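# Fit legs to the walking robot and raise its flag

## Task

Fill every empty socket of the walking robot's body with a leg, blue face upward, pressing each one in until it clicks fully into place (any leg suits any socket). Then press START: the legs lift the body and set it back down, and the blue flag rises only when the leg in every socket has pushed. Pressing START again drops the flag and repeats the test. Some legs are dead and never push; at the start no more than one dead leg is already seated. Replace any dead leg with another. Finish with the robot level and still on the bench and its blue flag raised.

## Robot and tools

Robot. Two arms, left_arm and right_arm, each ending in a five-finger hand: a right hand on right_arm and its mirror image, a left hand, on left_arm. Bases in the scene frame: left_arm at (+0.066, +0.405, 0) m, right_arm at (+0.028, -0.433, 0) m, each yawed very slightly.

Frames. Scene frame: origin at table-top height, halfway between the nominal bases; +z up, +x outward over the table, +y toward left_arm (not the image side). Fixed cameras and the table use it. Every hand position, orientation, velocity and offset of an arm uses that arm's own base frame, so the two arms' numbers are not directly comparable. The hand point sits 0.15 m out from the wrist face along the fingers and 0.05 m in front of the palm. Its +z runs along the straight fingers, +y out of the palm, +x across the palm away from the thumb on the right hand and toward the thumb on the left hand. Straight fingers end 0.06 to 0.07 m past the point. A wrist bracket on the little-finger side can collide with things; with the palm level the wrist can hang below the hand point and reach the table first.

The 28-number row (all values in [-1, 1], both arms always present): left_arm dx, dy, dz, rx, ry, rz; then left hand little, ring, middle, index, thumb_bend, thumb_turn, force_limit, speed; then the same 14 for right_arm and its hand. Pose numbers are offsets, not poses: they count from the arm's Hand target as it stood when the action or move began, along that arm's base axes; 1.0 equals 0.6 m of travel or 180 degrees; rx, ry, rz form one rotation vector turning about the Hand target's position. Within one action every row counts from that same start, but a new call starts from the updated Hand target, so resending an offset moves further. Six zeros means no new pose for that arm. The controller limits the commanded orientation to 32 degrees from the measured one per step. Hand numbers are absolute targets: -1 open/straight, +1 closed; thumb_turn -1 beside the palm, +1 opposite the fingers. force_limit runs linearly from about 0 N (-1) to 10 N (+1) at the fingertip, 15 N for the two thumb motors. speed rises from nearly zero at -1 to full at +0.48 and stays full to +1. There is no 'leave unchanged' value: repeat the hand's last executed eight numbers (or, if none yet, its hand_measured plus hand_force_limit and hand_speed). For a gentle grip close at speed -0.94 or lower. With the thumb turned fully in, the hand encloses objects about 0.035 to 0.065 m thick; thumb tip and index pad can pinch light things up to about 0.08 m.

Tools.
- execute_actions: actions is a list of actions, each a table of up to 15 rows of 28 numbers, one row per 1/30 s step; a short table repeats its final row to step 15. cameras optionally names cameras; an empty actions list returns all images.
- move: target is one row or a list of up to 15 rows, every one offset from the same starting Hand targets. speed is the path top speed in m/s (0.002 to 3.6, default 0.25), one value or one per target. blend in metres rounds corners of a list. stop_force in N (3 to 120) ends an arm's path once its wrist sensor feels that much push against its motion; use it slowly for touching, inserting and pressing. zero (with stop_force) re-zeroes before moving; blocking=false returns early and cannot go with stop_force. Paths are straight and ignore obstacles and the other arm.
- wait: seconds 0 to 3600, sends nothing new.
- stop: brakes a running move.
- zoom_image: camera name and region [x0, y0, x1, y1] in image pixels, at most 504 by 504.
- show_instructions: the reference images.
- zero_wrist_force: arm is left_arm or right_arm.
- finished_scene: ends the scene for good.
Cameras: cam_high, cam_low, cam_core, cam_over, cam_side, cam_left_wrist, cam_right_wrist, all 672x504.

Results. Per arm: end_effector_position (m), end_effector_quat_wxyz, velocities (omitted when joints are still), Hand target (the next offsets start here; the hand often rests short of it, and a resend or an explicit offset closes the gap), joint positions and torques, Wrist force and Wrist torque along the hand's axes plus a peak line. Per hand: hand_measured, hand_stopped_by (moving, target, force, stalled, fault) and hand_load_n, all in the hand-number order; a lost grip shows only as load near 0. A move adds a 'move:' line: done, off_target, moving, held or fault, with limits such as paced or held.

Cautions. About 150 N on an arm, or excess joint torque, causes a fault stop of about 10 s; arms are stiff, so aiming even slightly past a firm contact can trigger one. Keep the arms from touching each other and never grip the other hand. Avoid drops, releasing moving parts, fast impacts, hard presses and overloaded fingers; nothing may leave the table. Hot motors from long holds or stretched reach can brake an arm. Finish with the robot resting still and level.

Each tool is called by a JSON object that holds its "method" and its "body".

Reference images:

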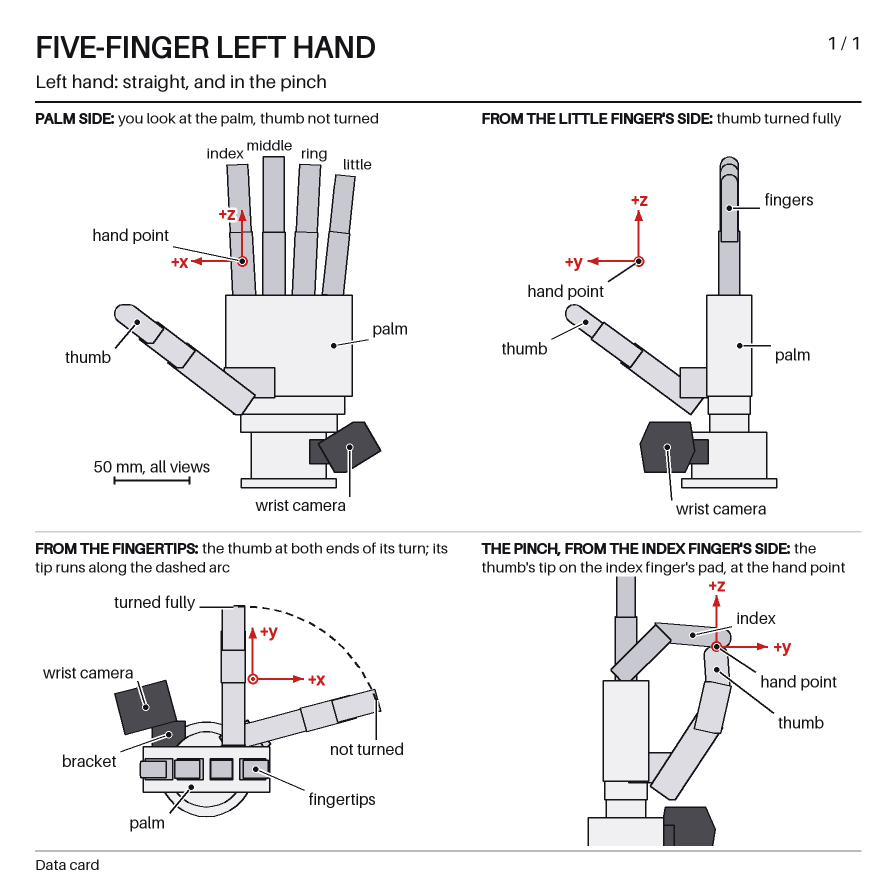

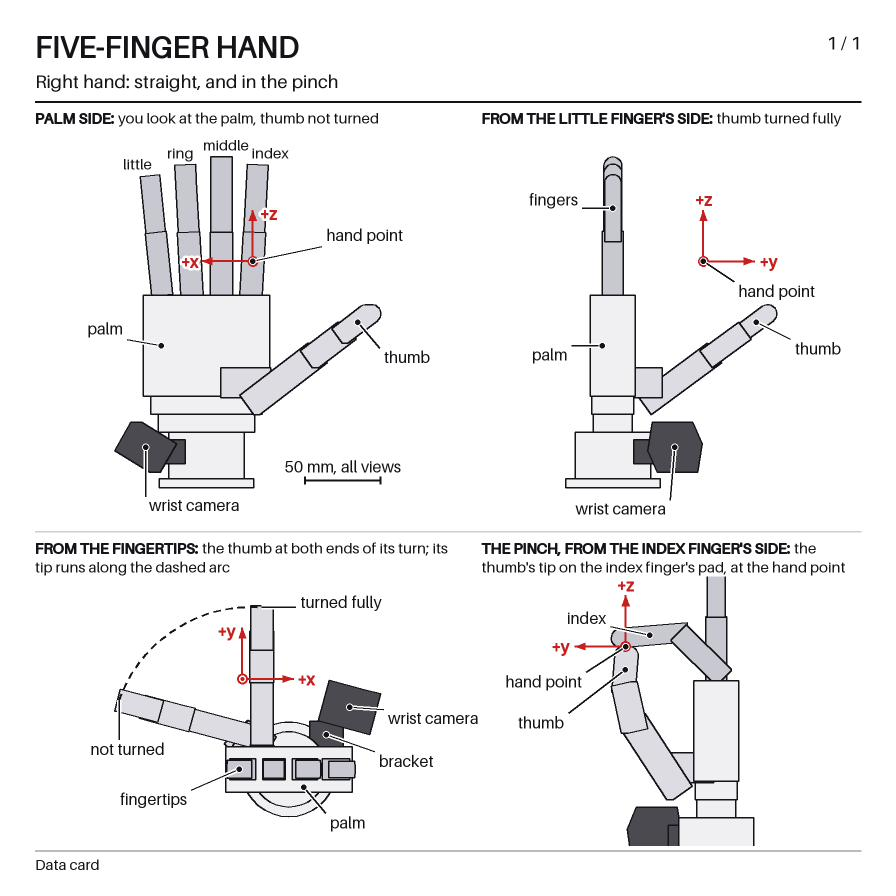

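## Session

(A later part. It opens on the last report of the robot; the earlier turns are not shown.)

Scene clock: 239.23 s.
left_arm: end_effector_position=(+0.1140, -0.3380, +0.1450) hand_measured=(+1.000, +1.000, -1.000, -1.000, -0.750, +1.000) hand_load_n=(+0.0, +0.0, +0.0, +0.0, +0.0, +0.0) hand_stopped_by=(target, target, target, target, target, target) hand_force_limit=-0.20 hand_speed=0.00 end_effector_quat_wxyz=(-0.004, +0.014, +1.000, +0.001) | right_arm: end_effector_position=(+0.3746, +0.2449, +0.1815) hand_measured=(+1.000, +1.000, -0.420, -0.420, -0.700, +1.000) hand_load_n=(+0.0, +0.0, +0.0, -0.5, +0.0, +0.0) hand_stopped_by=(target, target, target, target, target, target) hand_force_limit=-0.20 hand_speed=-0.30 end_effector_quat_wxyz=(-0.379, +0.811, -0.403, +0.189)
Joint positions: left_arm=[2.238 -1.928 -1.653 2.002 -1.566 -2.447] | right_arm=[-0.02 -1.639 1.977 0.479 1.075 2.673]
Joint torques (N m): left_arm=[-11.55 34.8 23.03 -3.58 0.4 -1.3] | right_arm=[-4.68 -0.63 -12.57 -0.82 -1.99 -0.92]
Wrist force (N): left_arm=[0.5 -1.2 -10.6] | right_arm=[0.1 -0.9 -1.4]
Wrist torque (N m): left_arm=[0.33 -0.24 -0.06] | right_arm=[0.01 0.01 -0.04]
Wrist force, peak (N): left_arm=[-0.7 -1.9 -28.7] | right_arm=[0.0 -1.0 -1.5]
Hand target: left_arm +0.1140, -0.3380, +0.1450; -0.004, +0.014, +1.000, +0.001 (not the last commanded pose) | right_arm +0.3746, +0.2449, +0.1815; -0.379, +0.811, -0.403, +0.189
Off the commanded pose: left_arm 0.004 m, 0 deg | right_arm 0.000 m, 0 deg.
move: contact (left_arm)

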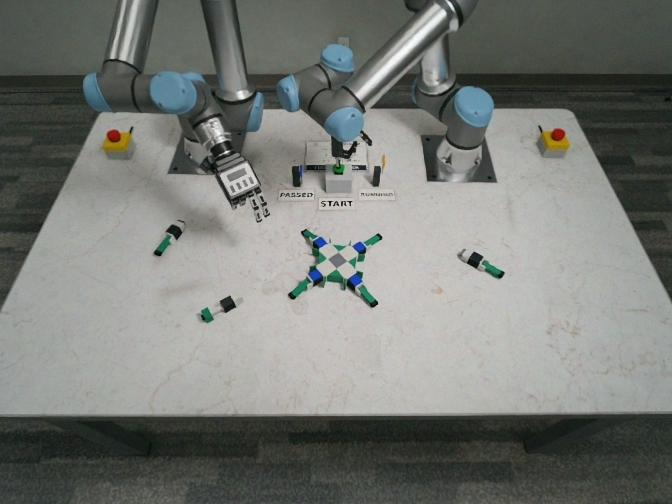

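{"method": "wait", "body": {"seconds": 0.6, "cameras": ["cam_side","cam_core","cam_low"]}}

{"method": "zoom_image", "body": {"camera": "cam_side", "region": [70, 120, 600, 400]}}

{"method": "wait", "body": {"seconds": 1, "cameras": ["cam_side","cam_low"]}}

Scene clock: 240.00 s.
left_arm: end_effector_position=(+0.1140, -0.3380, +0.1450) hand_measured=(+1.000, +1.000, -1.000, -1.000, -0.750, +1.000) hand_load_n=(+0.0, +0.0, +0.0, +0.0, +0.0, +0.0) hand_stopped_by=(target, target, target, target, target, target) hand_force_limit=-0.20 hand_speed=0.00 end_effector_quat_wxyz=(-0.004, +0.014, +1.000, +0.001) | right_arm: end_effector_position=(+0.3746, +0.2449, +0.1815) hand_measured=(+1.000, +1.000, -0.420, -0.420, -0.700, +1.000) hand_load_n=(+0.0, +0.0, +0.0, +0.0, +0.0, +0.0) hand_stopped_by=(target, target, target, target, target, target) hand_force_limit=-0.20 hand_speed=-0.30 end_effector_quat_wxyz=(-0.379, +0.811, -0.403, +0.189)
Joint positions: left_arm=[2.238 -1.928 -1.653 2.002 -1.566 -2.447] | right_arm=[-0.02 -1.639 1.977 0.479 1.075 2.673]
Joint torques (N m): left_arm=[-10.94 35.28 22.53 -3.5 0.44 -1.2] | right_arm=[-4.77 -1.19 -13.21 -0.82 -1.88 -0.89]
Wrist force (N): left_arm=[0.5 -1.3 -10.5] | right_arm=[0.1 -0.9 -1.5]
Wrist torque (N m): left_arm=[0.30 -0.25 -0.05] | right_arm=[0.02 0.01 -0.04]
Wrist force, peak (N): left_arm=[0.5 -1.5 -10.7] | right_arm=[0.1 -0.9 -1.5]
Hand target: left_arm +0.1140, -0.3380, +0.1450; -0.004, +0.014, +1.000, +0.001 (not the last commanded pose) | right_arm +0.3746, +0.2449, +0.1815; -0.379, +0.811, -0.403, +0.189
Off the commanded pose: left_arm 0.004 m, 0 deg | right_arm 0.000 m, 0 deg.
wait: 0.60 s; at rest from the start
Images, in order (width x height): cam_low 672x504, cam_core 672x504, cam_side 672x504.

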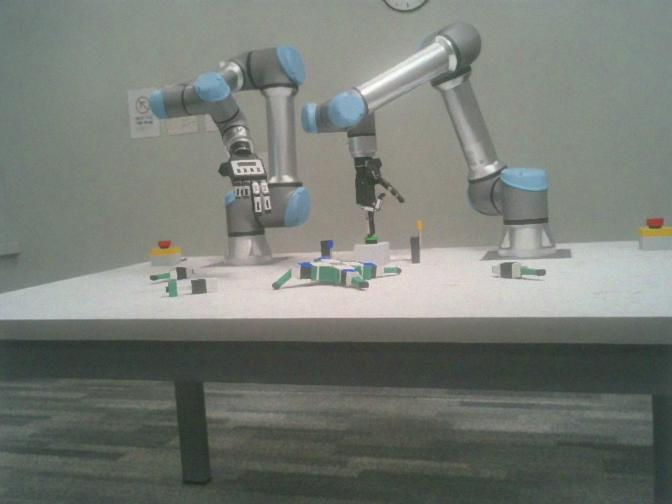

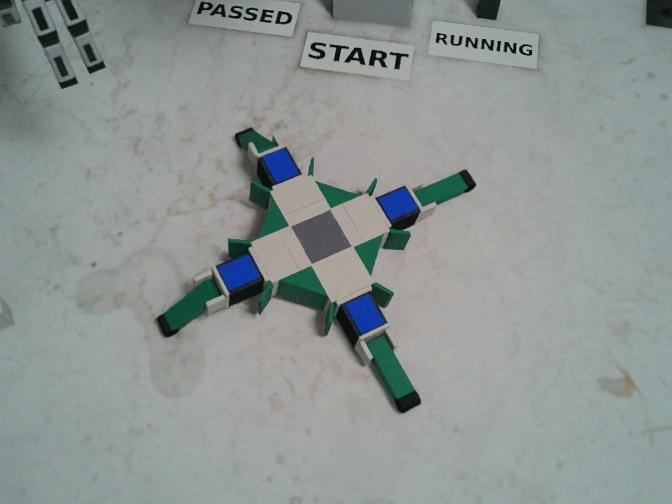

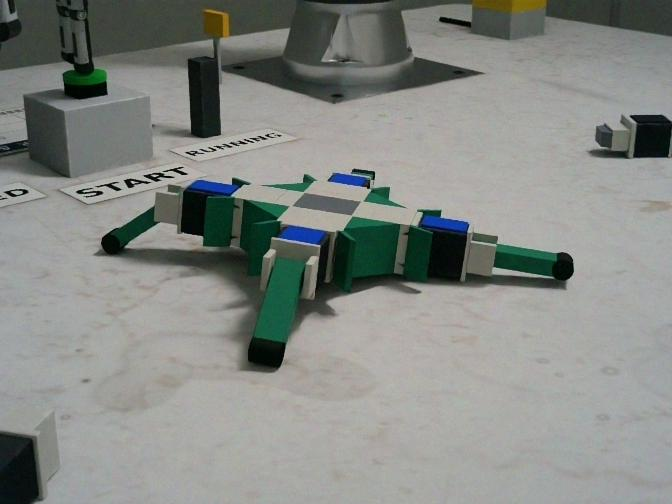

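Region (70, 120, 600, 400) is 530x280 pixels. A region can be at most 504 by 504 pixels.

Scene clock: 241.00 s.
left_arm: end_effector_position=(+0.1140, -0.3380, +0.1450) hand_measured=(+1.000, +1.000, -1.000, -1.000, -0.750, +1.000) hand_load_n=(+0.0, +0.0, +0.0, +0.0, +0.0, +0.0) hand_stopped_by=(target, target, target, target, target, target) hand_force_limit=-0.20 hand_speed=0.00 end_effector_quat_wxyz=(-0.004, +0.014, +1.000, +0.001) | right_arm: end_effector_position=(+0.3746, +0.2449, +0.1815) hand_measured=(+1.000, +1.000, -0.420, -0.420, -0.700, +1.000) hand_load_n=(+0.0, +0.0, +0.0, +0.0, +0.0, +0.0) hand_stopped_by=(target, target, target, target, target, target) hand_force_limit=-0.20 hand_speed=-0.30 end_effector_quat_wxyz=(-0.379, +0.811, -0.403, +0.189)
Joint positions: left_arm=[2.238 -1.928 -1.653 2.002 -1.566 -2.447] | right_arm=[-0.02 -1.639 1.977 0.479 1.075 2.673]
Joint torques (N m): left_arm=[-10.4 35.28 22.81 -3.6 0.46 -1.14] | right_arm=[-4.42 -0.62 -12.91 -0.89 -1.85 -0.87]
Wrist force (N): left_arm=[0.4 -1.4 -10.1] | right_arm=[-0.1 -0.8 -1.4]
Wrist torque (N m): left_arm=[0.27 -0.22 -0.06] | right_arm=[0.02 0.04 -0.05]
Wrist force, peak (N): left_arm=[0.3 -1.7 -10.7] | right_arm=[0.2 -1.2 -1.4]
Hand target: left_arm +0.1140, -0.3380, +0.1450; -0.004, +0.014, +1.000, +0.001 (not the last commanded pose) | right_arm +0.3746, +0.2449, +0.1815; -0.379, +0.811, -0.403, +0.189
Off the commanded pose: left_arm 0.004 m, 0 deg | right_arm 0.000 m, 0 deg.
wait: 1.00 s; at rest by 0.17 s
Images, in order (width x height): cam_low 672x504, cam_side 672x504.

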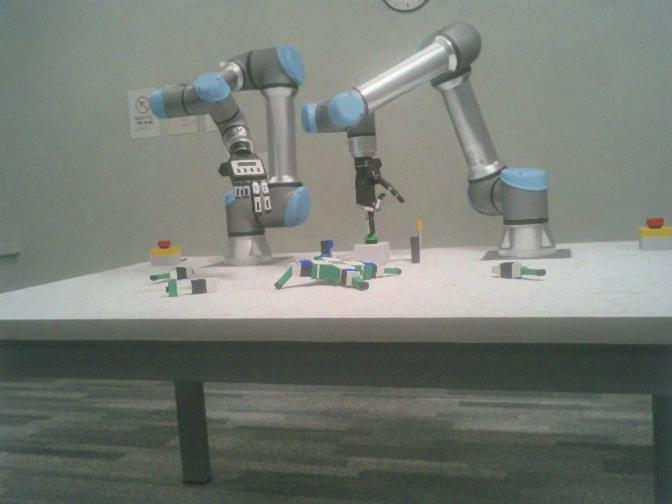

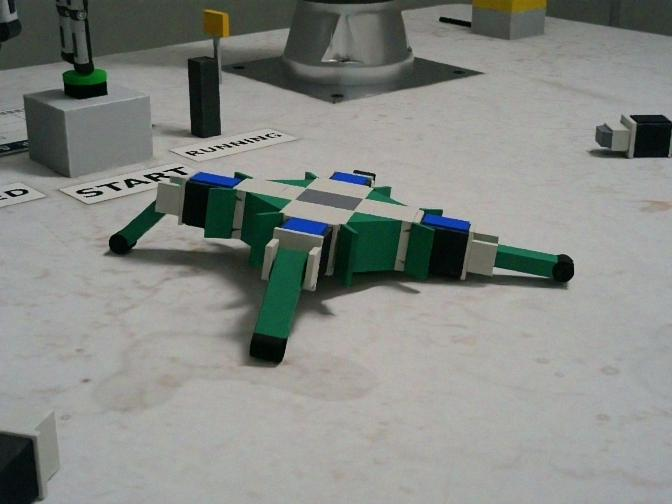

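{"method": "zoom_image", "body": {"camera": "cam_side", "region": [80, 140, 400, 380]}}

{"method": "wait", "body": {"seconds": 1.0, "cameras": ["cam_side","cam_low","cam_core"]}}

{"method": "zoom_image", "body": {"camera": "cam_low", "region": [260, 230, 430, 320]}}

{"method": "zoom_image", "body": {"camera": "cam_side", "region": [280, 140, 600, 380]}}

Scaled by 1.575.

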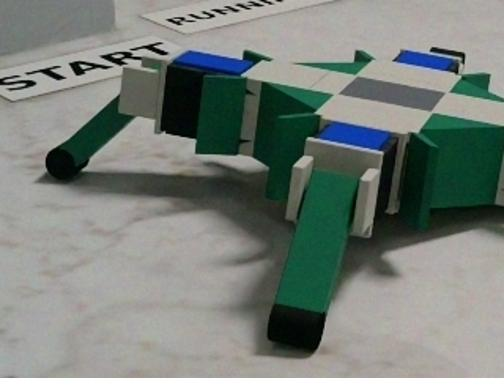

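Scene clock: 242.30 s.
left_arm: end_effector_position=(+0.1140, -0.3380, +0.1450) hand_measured=(+1.000, +1.000, -1.000, -1.000, -0.750, +1.000) hand_load_n=(+0.0, +0.0, +0.0, -0.5, -0.5, +0.0) hand_stopped_by=(target, target, target, target, target, target) hand_force_limit=-0.20 hand_speed=0.00 end_effector_quat_wxyz=(-0.004, +0.014, +1.000, +0.001) | right_arm: end_effector_position=(+0.3746, +0.2449, +0.1815) hand_measured=(+1.000, +1.000, -0.420, -0.420, -0.700, +1.000) hand_load_n=(+0.0, +0.0, +0.0, +0.0, +0.0, +0.0) hand_stopped_by=(target, target, target, target, target, target) hand_force_limit=-0.20 hand_speed=-0.30 end_effector_quat_wxyz=(-0.379, +0.811, -0.403, +0.189)
Joint positions: left_arm=[2.238 -1.928 -1.653 2.002 -1.566 -2.447] | right_arm=[-0.02 -1.639 1.977 0.479 1.075 2.673]
Joint torques (N m): left_arm=[-10.54 35.51 22.34 -3.57 0.31 -1.15] | right_arm=[-4.83 -1.62 -12.58 -0.96 -1.81 -0.86]
Wrist force (N): left_arm=[0.2 -1.5 -10.2] | right_arm=[0.1 -1.0 -1.2]
Wrist torque (N m): left_arm=[0.27 -0.19 -0.07] | right_arm=[-0.01 0.01 -0.04]
Wrist force, peak (N): left_arm=[0.4 -1.5 -10.7] | right_arm=[0.0 -1.0 -1.6]
Hand target: left_arm +0.1140, -0.3380, +0.1450; -0.004, +0.014, +1.000, +0.001 (not the last commanded pose) | right_arm +0.3746, +0.2449, +0.1815; -0.379, +0.811, -0.403, +0.189
Off the commanded pose: left_arm 0.004 m, 0 deg | right_arm 0.000 m, 0 deg.
wait: 1.00 s; at rest from the start
Images, in order (width x height): cam_low 672x504, cam_core 672x504, cam_side 672x504.

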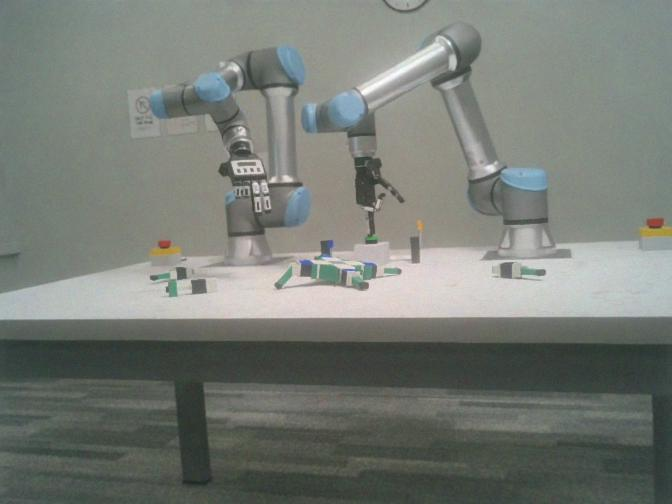

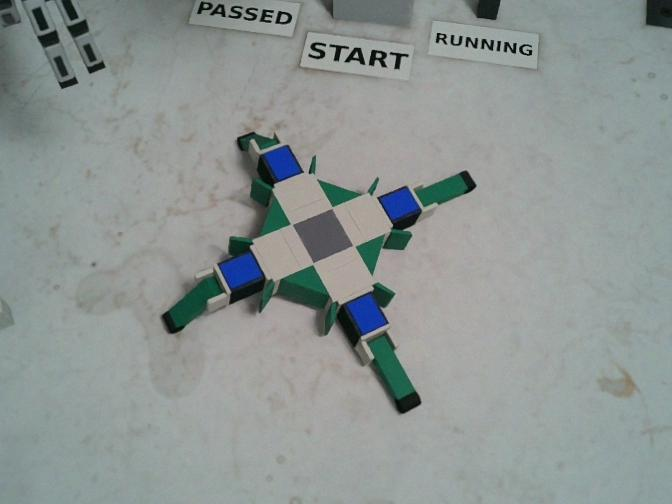

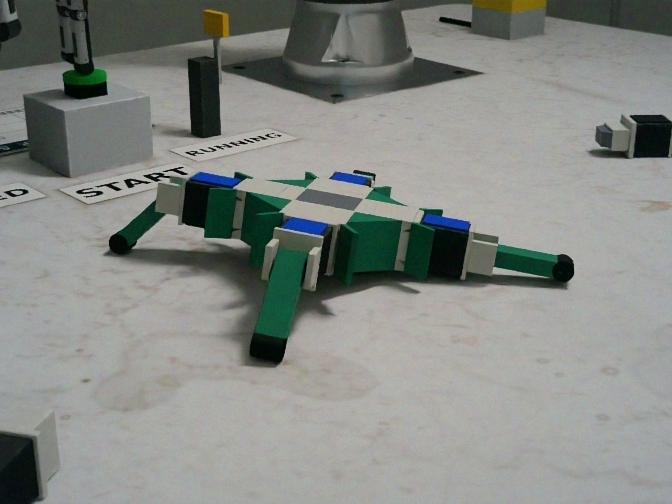

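Scaled by 2.965.

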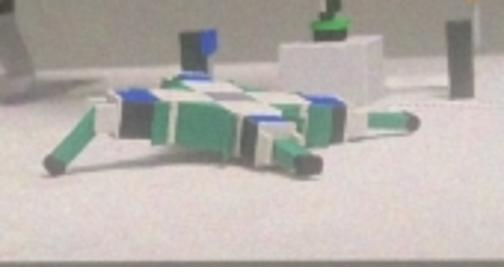

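Scaled by 1.575.

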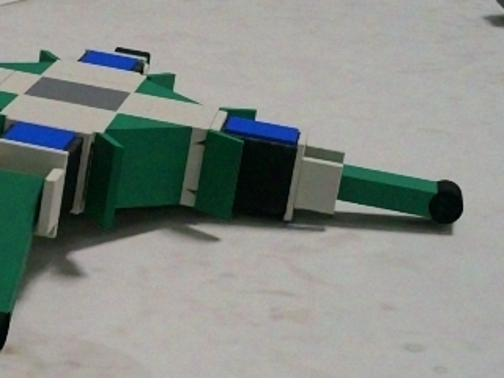

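{"method": "move", "body": {"target": [[0,0,0.1,0,0,0,1,1,-1,-1,-0.75,1,-0.2,0,0,0,0,0,0,0,1,1,1,-0.42,-0.7,0.68,-0.2,0],[0.25,0.03,0.13,-0.08,-0.15,0.32,1,1,-1,-1,-0.75,1,-0.2,0,0.1,0.1,-0.05,0,0,0,1,1,1,-0.42,-0.7,0.68,-0.2,0],[0.4767,0.0138,0,-0.1631,-0.2961,0.6444,1,1,-0.4,-0.4,-0.75,1,-0.2,0,0.2007,0.2642,-0.0858,0,0,0,1,1,1,-0.42,-0.7,0.68,-0.2,0]], "speed": [0.2,0.4,0.4], "blend": [0.03,0.05,0], "cameras": ["cam_core","cam_side","cam_over","cam_left_wrist","cam_right_wrist"]}}

Scene clock: 250.27 s.
left_arm: end_effector_position=(+0.4000, -0.3297, +0.1450) hand_measured=(+1.000, +1.000, -0.400, -0.400, -0.750, +1.000) hand_load_n=(+0.0, +0.0, +0.0, +0.0, +0.0, +0.0) hand_stopped_by=(target, target, target, target, target, target) hand_force_limit=-0.20 hand_speed=0.00 end_effector_quat_wxyz=(-0.370, +0.800, -0.428, +0.202) | right_arm: end_effector_position=(+0.4950, +0.4035, +0.1300) hand_measured=(+1.000, +1.000, +1.000, -0.420, -0.700, +0.680) hand_load_n=(+0.0, +0.0, +0.0, +0.0, +0.0, +0.0) hand_stopped_by=(target, target, target, target, target, target) hand_force_limit=-0.20 hand_speed=0.00 end_effector_quat_wxyz=(-0.379, +0.811, -0.403, +0.189)
Joint positions: left_arm=[2.445 -2.012 -1.556 2.328 -2.392 -4.282] | right_arm=[0.353 -1.169 1.539 0.348 1.346 2.949]
Joint torques (N m): left_arm=[10.13 30.76 8.08 0.21 -2.6 -1.36] | right_arm=[-7.84 -48.62 -13.27 -1.32 -2.03 -1.24]
Wrist force (N): left_arm=[0.3 -1.6 1.5] | right_arm=[-0.1 -0.2 -1.5]
Wrist torque (N m): left_arm=[-0.15 0.10 0.13] | right_arm=[0.10 0.00 0.10]
Wrist force, peak (N): left_arm=[0.4 -1.6 -10.7] | right_arm=[0.2 -0.7 -1.9]
Hand target: left_arm +0.4000, -0.3297, +0.1450; -0.370, +0.800, -0.428, +0.202 | right_arm +0.4950, +0.4035, +0.1300; -0.379, +0.811, -0.403, +0.189
Off the commanded pose: left_arm 0.000 m, 0 deg | right_arm 0.000 m, 0 deg.
move: done; blend cut to 0 m at target 1
cam_left_wrist: T_world_to_cam=[[0.66323, 0.10238, 0.74138, -0.34038], [0.00887, -0.9916, 0.129, -0.34365], [0.74836, -0.07898, -0.65857, -0.11447]] pos_world=[0.31447, -0.31496, 0.2213]
cam_right_wrist: T_world_to_cam=[[-0.35128, -0.60562, -0.71402, 0.50668], [-0.92374, 0.34851, 0.15886, 0.29596], [0.15263, 0.71538, -0.68186, -0.16406]] pos_world=[0.47642, 0.32108, 0.2029]
Images, in order (width x height): cam_core 672x504, cam_over 672x504, cam_side 672x504, cam_left_wrist 672x504, cam_right_wrist 672x504.

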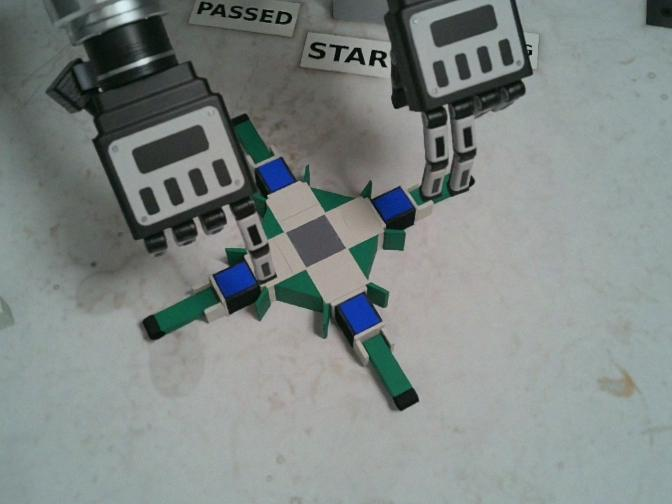

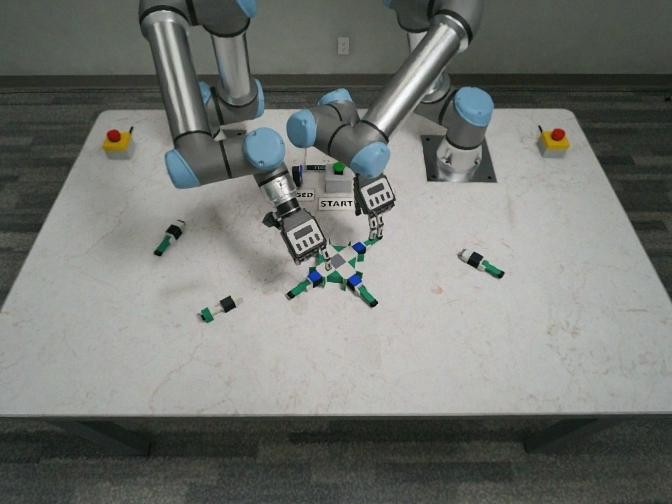

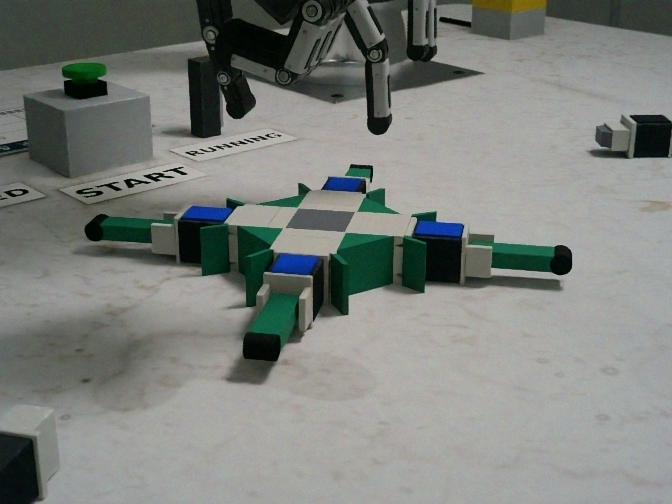

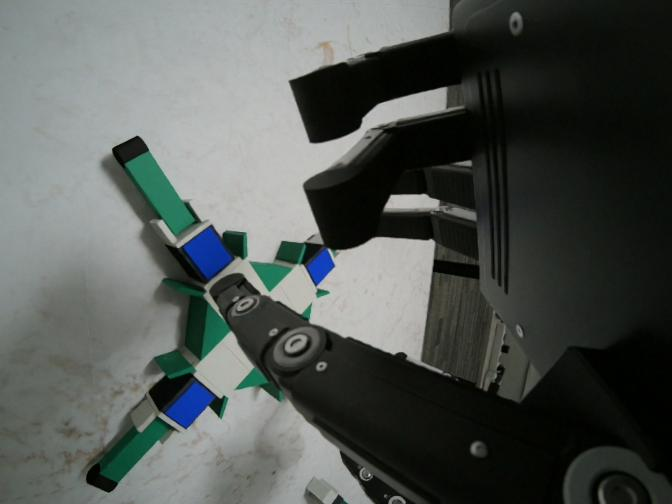

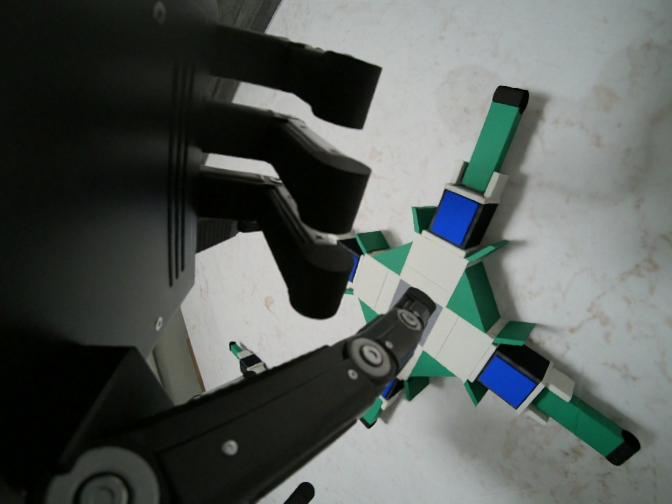

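{"method": "zoom_image", "body": {"camera": "cam_left_wrist", "region": [100, 120, 352, 309]}}

{"method": "zoom_image", "body": {"camera": "cam_right_wrist", "region": [340, 70, 592, 384]}}

{"method": "zoom_image", "body": {"camera": "cam_core", "region": [220, 140, 420, 340]}}

Scaled by 2.000 from the camera's image (finer frame: 960x720).

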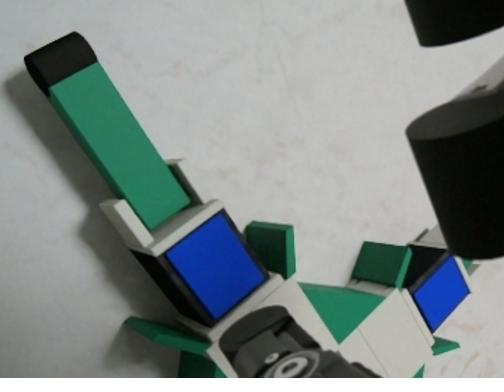

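Scaled by 1.605 from the camera's image (finer frame: 960x720).

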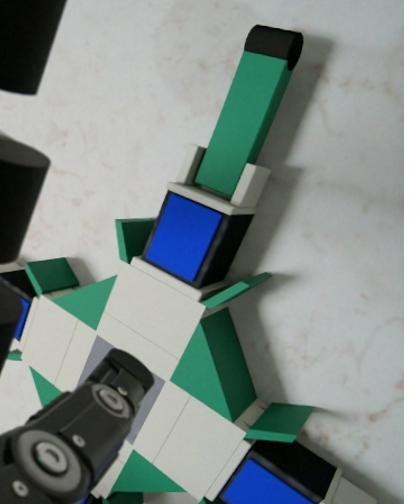

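Scaled by 2.520.

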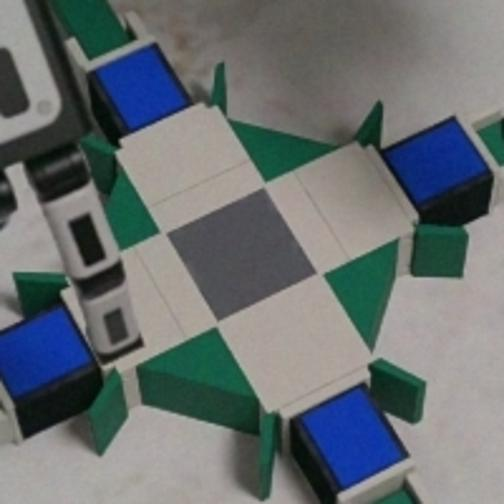

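{"method": "move", "body": {"target": [[0.0145,0.0083,-0.05,0,0,0.0267,1,1,-0.4,-0.4,-0.75,1,-0.2,-0.3,-0.0053,-0.0052,-0.05,0,0,0.0128,1,1,1,-0.5,-0.85,0.68,-0.2,-0.3],[0.0145,0.0083,-0.145,0,0,0.0267,1,1,-0.4,-0.4,-0.75,1,-0.2,-0.3,-0.0053,-0.0052,-0.11,0,0,0.0128,1,1,1,-0.5,-0.85,0.68,-0.2,-0.3]], "speed": [0.12,0.08], "stop_force": 6, "cameras": ["cam_core","cam_left_wrist","cam_right_wrist"]}}

Scene clock: 254.90 s.
left_arm: end_effector_position=(+0.4087, -0.3247, +0.0580) hand_measured=(+1.000, +1.000, -0.400, -0.400, -0.750, +1.000) hand_load_n=(+0.0, +0.0, +0.0, +0.0, +0.0, +0.0) hand_stopped_by=(target, target, target, target, target, target) hand_force_limit=-0.20 hand_speed=-0.30 end_effector_quat_wxyz=(-0.378, +0.817, -0.394, +0.186) | right_arm: end_effector_position=(+0.4918, +0.4003, +0.0640) hand_measured=(+1.000, +1.000, +1.000, -0.500, -0.850, +0.680) hand_load_n=(+0.0, +0.0, +0.0, +0.0, +0.0, +0.0) hand_stopped_by=(target, target, target, target, target, target) hand_force_limit=-0.20 hand_speed=-0.30 end_effector_quat_wxyz=(-0.383, +0.819, -0.387, +0.181)
Joint positions: left_arm=[2.453 -2.157 -1.601 2.438 -2.414 -4.39] | right_arm=[0.337 -1.106 1.633 0.2 1.304 2.911]
Joint torques (N m): left_arm=[-4.93 46.99 22.74 -2.21 -0.14 1.3] | right_arm=[6.63 -48.61 -25.22 0.15 1.89 1.46]
Wrist force (N): left_arm=[0.0 -1.8 1.2] | right_arm=[-0.1 -0.3 -0.9]
Wrist torque (N m): left_arm=[-0.16 0.13 0.00] | right_arm=[0.07 -0.01 0.03]
Wrist force, peak (N): left_arm=[0.1 -1.5 2.1] | right_arm=[-0.4 -1.0 -1.9]
Hand target: left_arm +0.4087, -0.3247, +0.0580; -0.378, +0.817, -0.394, +0.186 | right_arm +0.4918, +0.4003, +0.0640; -0.383, +0.819, -0.387, +0.181
Off the commanded pose: left_arm 0.000 m, 0 deg | right_arm 0.000 m, 0 deg.
move: done
cam_left_wrist: T_world_to_cam=[[0.65231, 0.15757, 0.7414, -0.2598], [0.09199, -0.98738, 0.12892, -0.36008], [0.75235, -0.0159, -0.65857, -0.15904]] pos_world=[0.32225, -0.31712, 0.1343]
cam_right_wrist: T_world_to_cam=[[-0.32669, -0.61927, -0.71399, 0.44989], [-0.93701, 0.31106, 0.15893, 0.32607], [0.12367, 0.72093, -0.68188, -0.1943]] pos_world=[0.47653, 0.31725, 0.1369]

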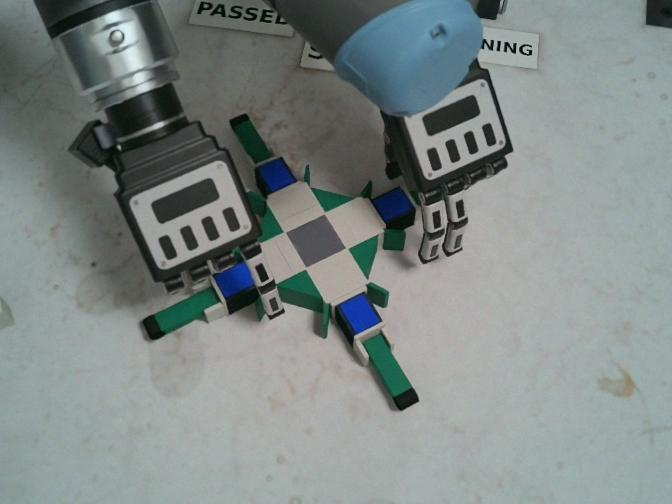

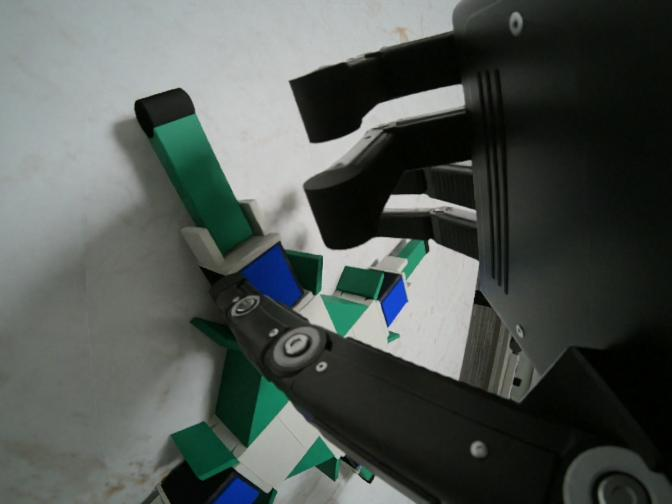

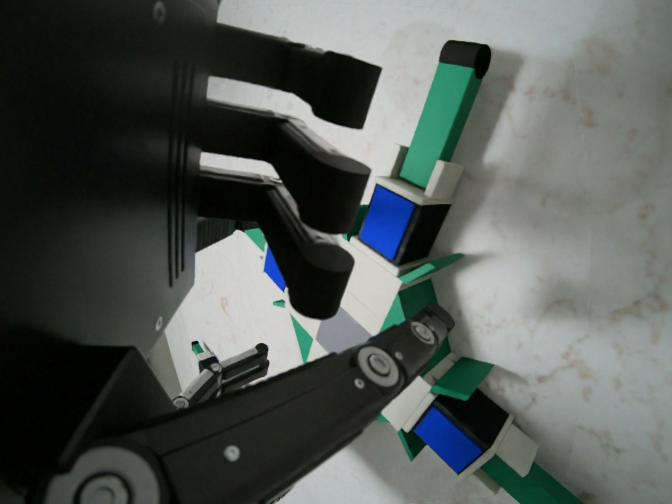

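{"method": "execute_actions", "body": {"actions": [], "cameras": ["cam_core", "cam_left_wrist", "cam_right_wrist", "cam_over"]}}

Scene clock: 256.17 s.
left_arm: end_effector_position=(+0.4087, -0.3247, +0.0580) hand_measured=(+1.000, +1.000, -0.400, -0.400, -0.750, +1.000) hand_load_n=(+0.0, +0.0, +0.0, +0.0, +0.0, +0.0) hand_stopped_by=(target, target, target, target, target, target) hand_force_limit=-0.20 hand_speed=-0.30 end_effector_quat_wxyz=(-0.378, +0.817, -0.394, +0.186) | right_arm: end_effector_position=(+0.4918, +0.4003, +0.0640) hand_measured=(+1.000, +1.000, +1.000, -0.500, -0.850, +0.680) hand_load_n=(+0.0, +0.0, +0.0, +0.0, +0.0, +0.0) hand_stopped_by=(target, target, target, target, target, target) hand_force_limit=-0.20 hand_speed=-0.30 end_effector_quat_wxyz=(-0.383, +0.819, -0.387, +0.181)
Joint positions: left_arm=[2.453 -2.157 -1.601 2.438 -2.414 -4.39] | right_arm=[0.337 -1.106 1.633 0.2 1.304 2.911]
Joint velocities: within noise
Joint torques (N m): left_arm=[2.05 46.84 23.81 -0.4 -0.22 1.39] | right_arm=[6 -48.96 -24.53 -0.33 1.3 1.3]
Wrist force (N): left_arm=[0.2 -1.5 1.5] | right_arm=[-0.1 -0.3 -1.0]
Wrist torque (N m): left_arm=[-0.13 0.12 0.01] | right_arm=[0.08 0.00 0.03]
Wrist force, peak (N): left_arm=[0.2 -1.7 1.6] | right_arm=[-0.2 -0.8 -1.2]
Hand target: left_arm +0.4087, -0.3247, +0.0580; -0.378, +0.817, -0.394, +0.186 | right_arm +0.4918, +0.4003, +0.0640; -0.383, +0.819, -0.387, +0.181
Off the commanded pose: left_arm 0.000 m, 0 deg | right_arm 0.000 m, 0 deg.
camera_calibration:
cam_left_wrist: T_world_to_cam=[[0.65232, 0.15757, 0.74139, -0.2598], [0.09191, -0.98738, 0.12898, -0.36006], [0.75235, -0.016, -0.65857, -0.15907]] pos_world=[0.32225, -0.31712, 0.1343]
cam_right_wrist: T_world_to_cam=[[-0.32662, -0.61929, -0.714, 0.44986], [-0.93703, 0.31102, 0.15888, 0.32611], [0.12367, 0.72093, -0.68188, -0.1943]] pos_world=[0.47653, 0.31725, 0.1369]
Images, in order (width x height): cam_core 672x504, cam_over 672x504, cam_left_wrist 672x504, cam_right_wrist 672x504.

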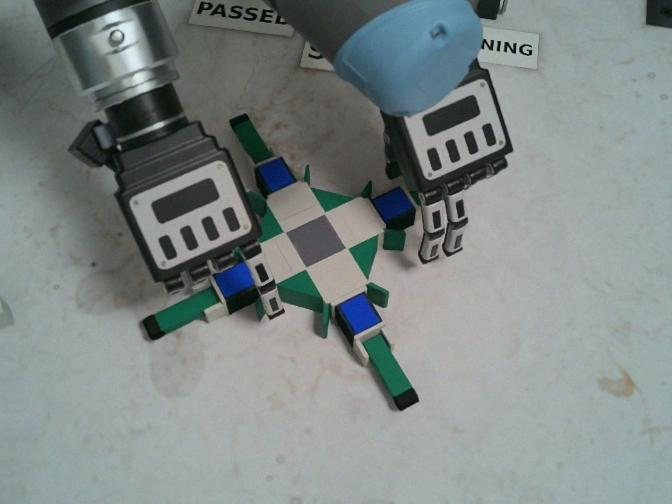

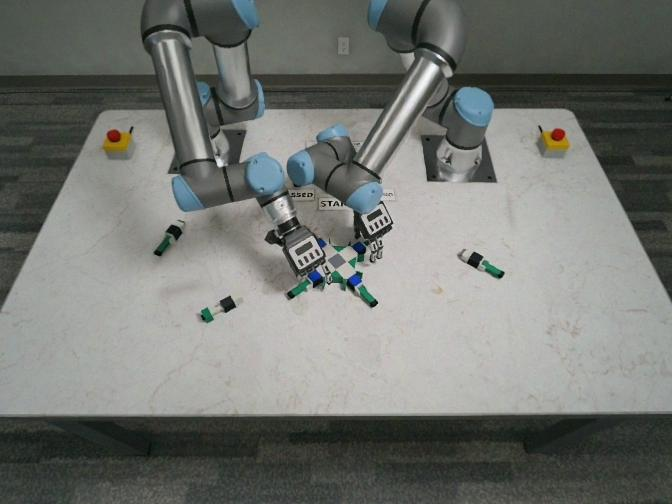

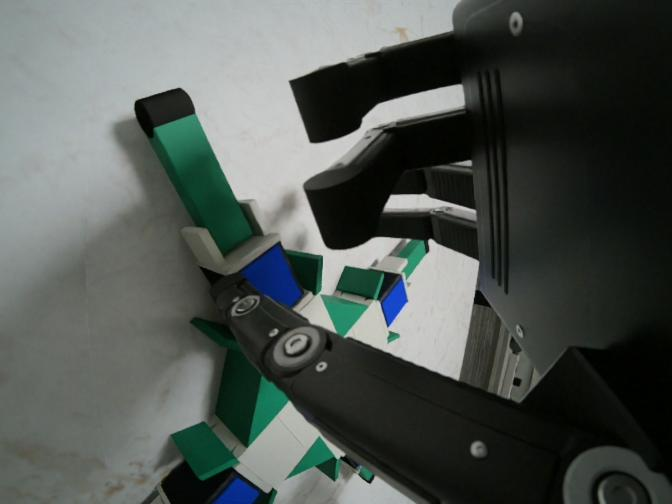

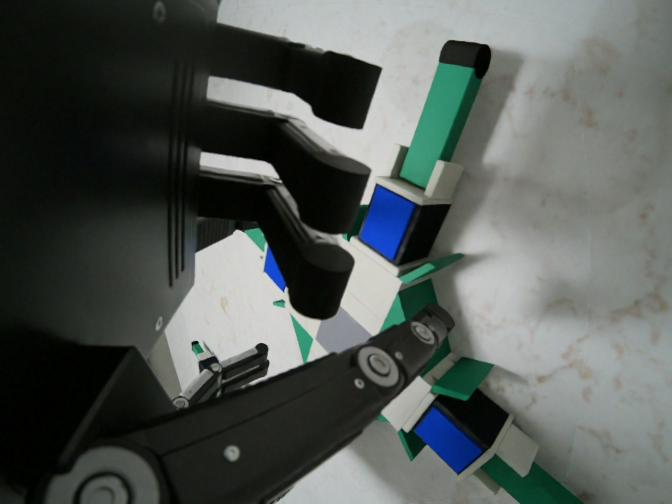

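{"method": "zoom_image", "body": {"camera": "cam_core", "region": [220, 150, 440, 360]}}

{"method": "zoom_image", "body": {"camera": "cam_right_wrist", "region": [300, 140, 560, 360]}}

{"method": "zoom_image", "body": {"camera": "cam_left_wrist", "region": [130, 170, 360, 380]}}

Scaled by 2.291.

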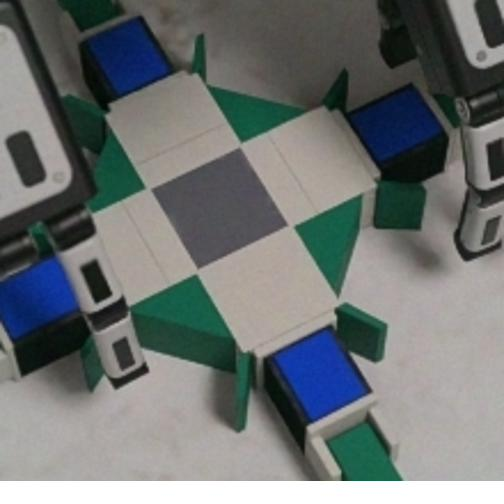

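Scaled by 1.938 from the camera's image (finer frame: 960x720).

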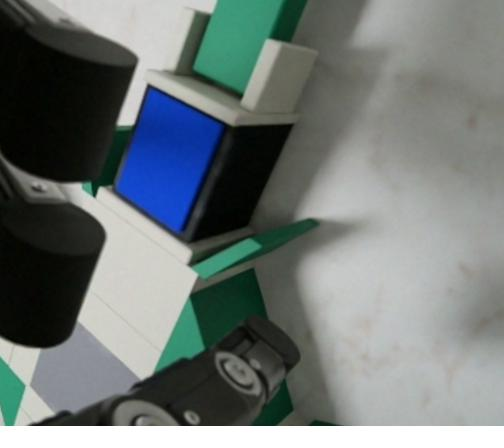

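Scaled by 2.191 from the camera's image (finer frame: 960x720).

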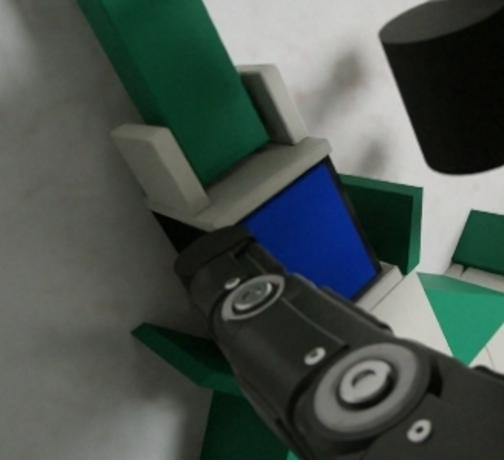

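{"method": "move", "body": {"target": [0,0.001,-0.02,0,0,0,1,1,-0.4,-0.4,-0.75,1,-0.2,-0.3,-0.0103,0.0055,-0.02,0,0,0,1,1,1,-0.5,-0.95,0.68,-0.2,-0.3], "speed": 0.1, "cameras": ["cam_core", "cam_left_wrist", "cam_right_wrist"]}}

Scene clock: 260.37 s.
left_arm: end_effector_position=(+0.4087, -0.3241, +0.0460) hand_measured=(+1.000, +1.000, -0.400, -0.400, -0.750, +1.000) hand_load_n=(+0.0, +0.0, +0.0, +0.0, +0.0, +0.0) hand_stopped_by=(target, target, target, target, target, target) hand_force_limit=-0.20 hand_speed=-0.30 end_effector_quat_wxyz=(-0.378, +0.817, -0.394, +0.186) | right_arm: end_effector_position=(+0.4855, +0.4037, +0.0519) hand_measured=(+1.000, +1.000, +1.000, -0.500, -0.950, +0.680) hand_load_n=(+0.0, +0.0, +0.0, +0.0, +0.0, +0.0) hand_stopped_by=(target, target, target, target, target, target) hand_force_limit=-0.20 hand_speed=-0.30 end_effector_quat_wxyz=(-0.383, +0.819, -0.387, +0.181)
Joint positions: left_arm=[2.454 -2.172 -1.612 2.465 -2.414 -4.388] | right_arm=[0.349 -1.098 1.656 0.168 1.313 2.919]
Joint torques (N m): left_arm=[7.37 44.22 23.7 -3.58 -0.01 0.46] | right_arm=[-6.66 -48.05 -21.3 0.48 -2.2 -1.35]
Wrist force (N): left_arm=[0.3 -1.3 1.0] | right_arm=[-0.2 -0.4 -1.1]
Wrist torque (N m): left_arm=[-0.08 0.07 0.01] | right_arm=[0.08 0.00 0.08]
Wrist force, peak (N): left_arm=[0.1 -2.0 1.5] | right_arm=[-0.2 -1.4 -1.5]
Hand target: left_arm +0.4087, -0.3241, +0.0460; -0.378, +0.817, -0.394, +0.186 | right_arm +0.4856, +0.4036, +0.0520; -0.383, +0.819, -0.387, +0.181
Off the commanded pose: left_arm 0.000 m, 0 deg | right_arm 0.000 m, 0 deg.
move: done
cam_left_wrist: T_world_to_cam=[[0.65242, 0.1575, 0.74131, -0.25105], [0.09196, -0.98739, 0.12885, -0.35792], [0.75226, -0.0159, -0.65868, -0.16689]] pos_world=[0.32225, -0.31652, 0.1223]
cam_right_wrist: T_world_to_cam=[[-0.32686, -0.61942, -0.71378, 0.44143], [-0.93698, 0.31106, 0.15912, 0.32109], [0.12347, 0.72081, -0.68205, -0.20407]] pos_world=[0.47033, 0.32065, 0.1248]

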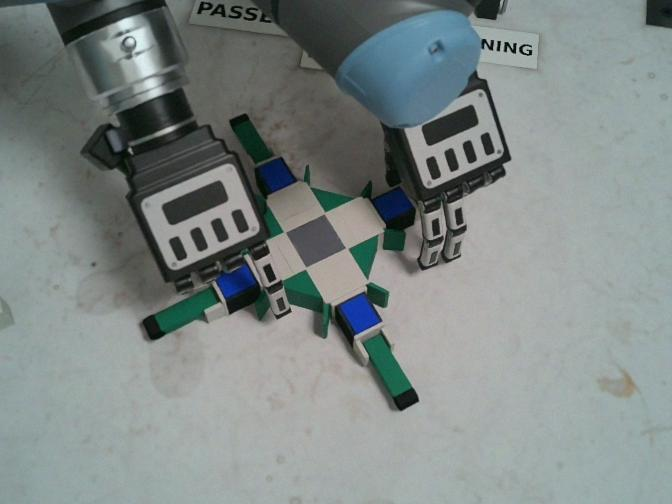

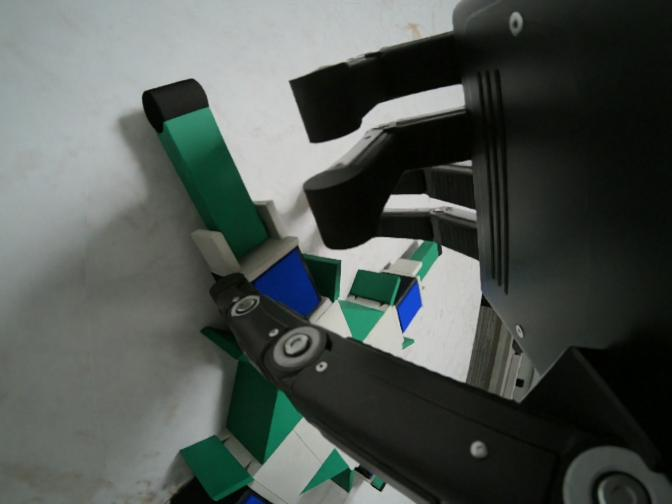

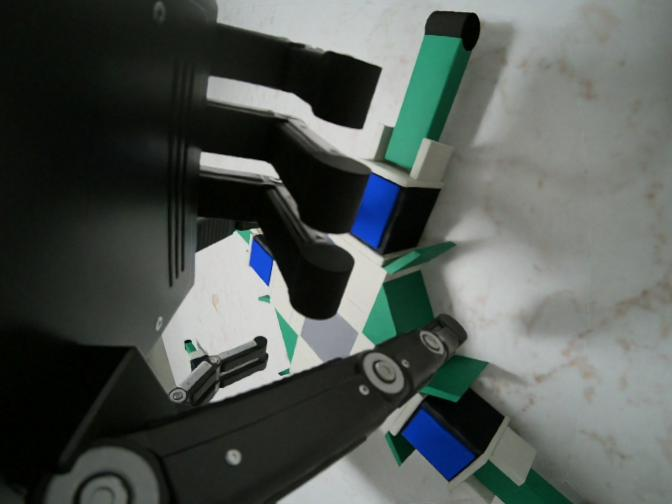

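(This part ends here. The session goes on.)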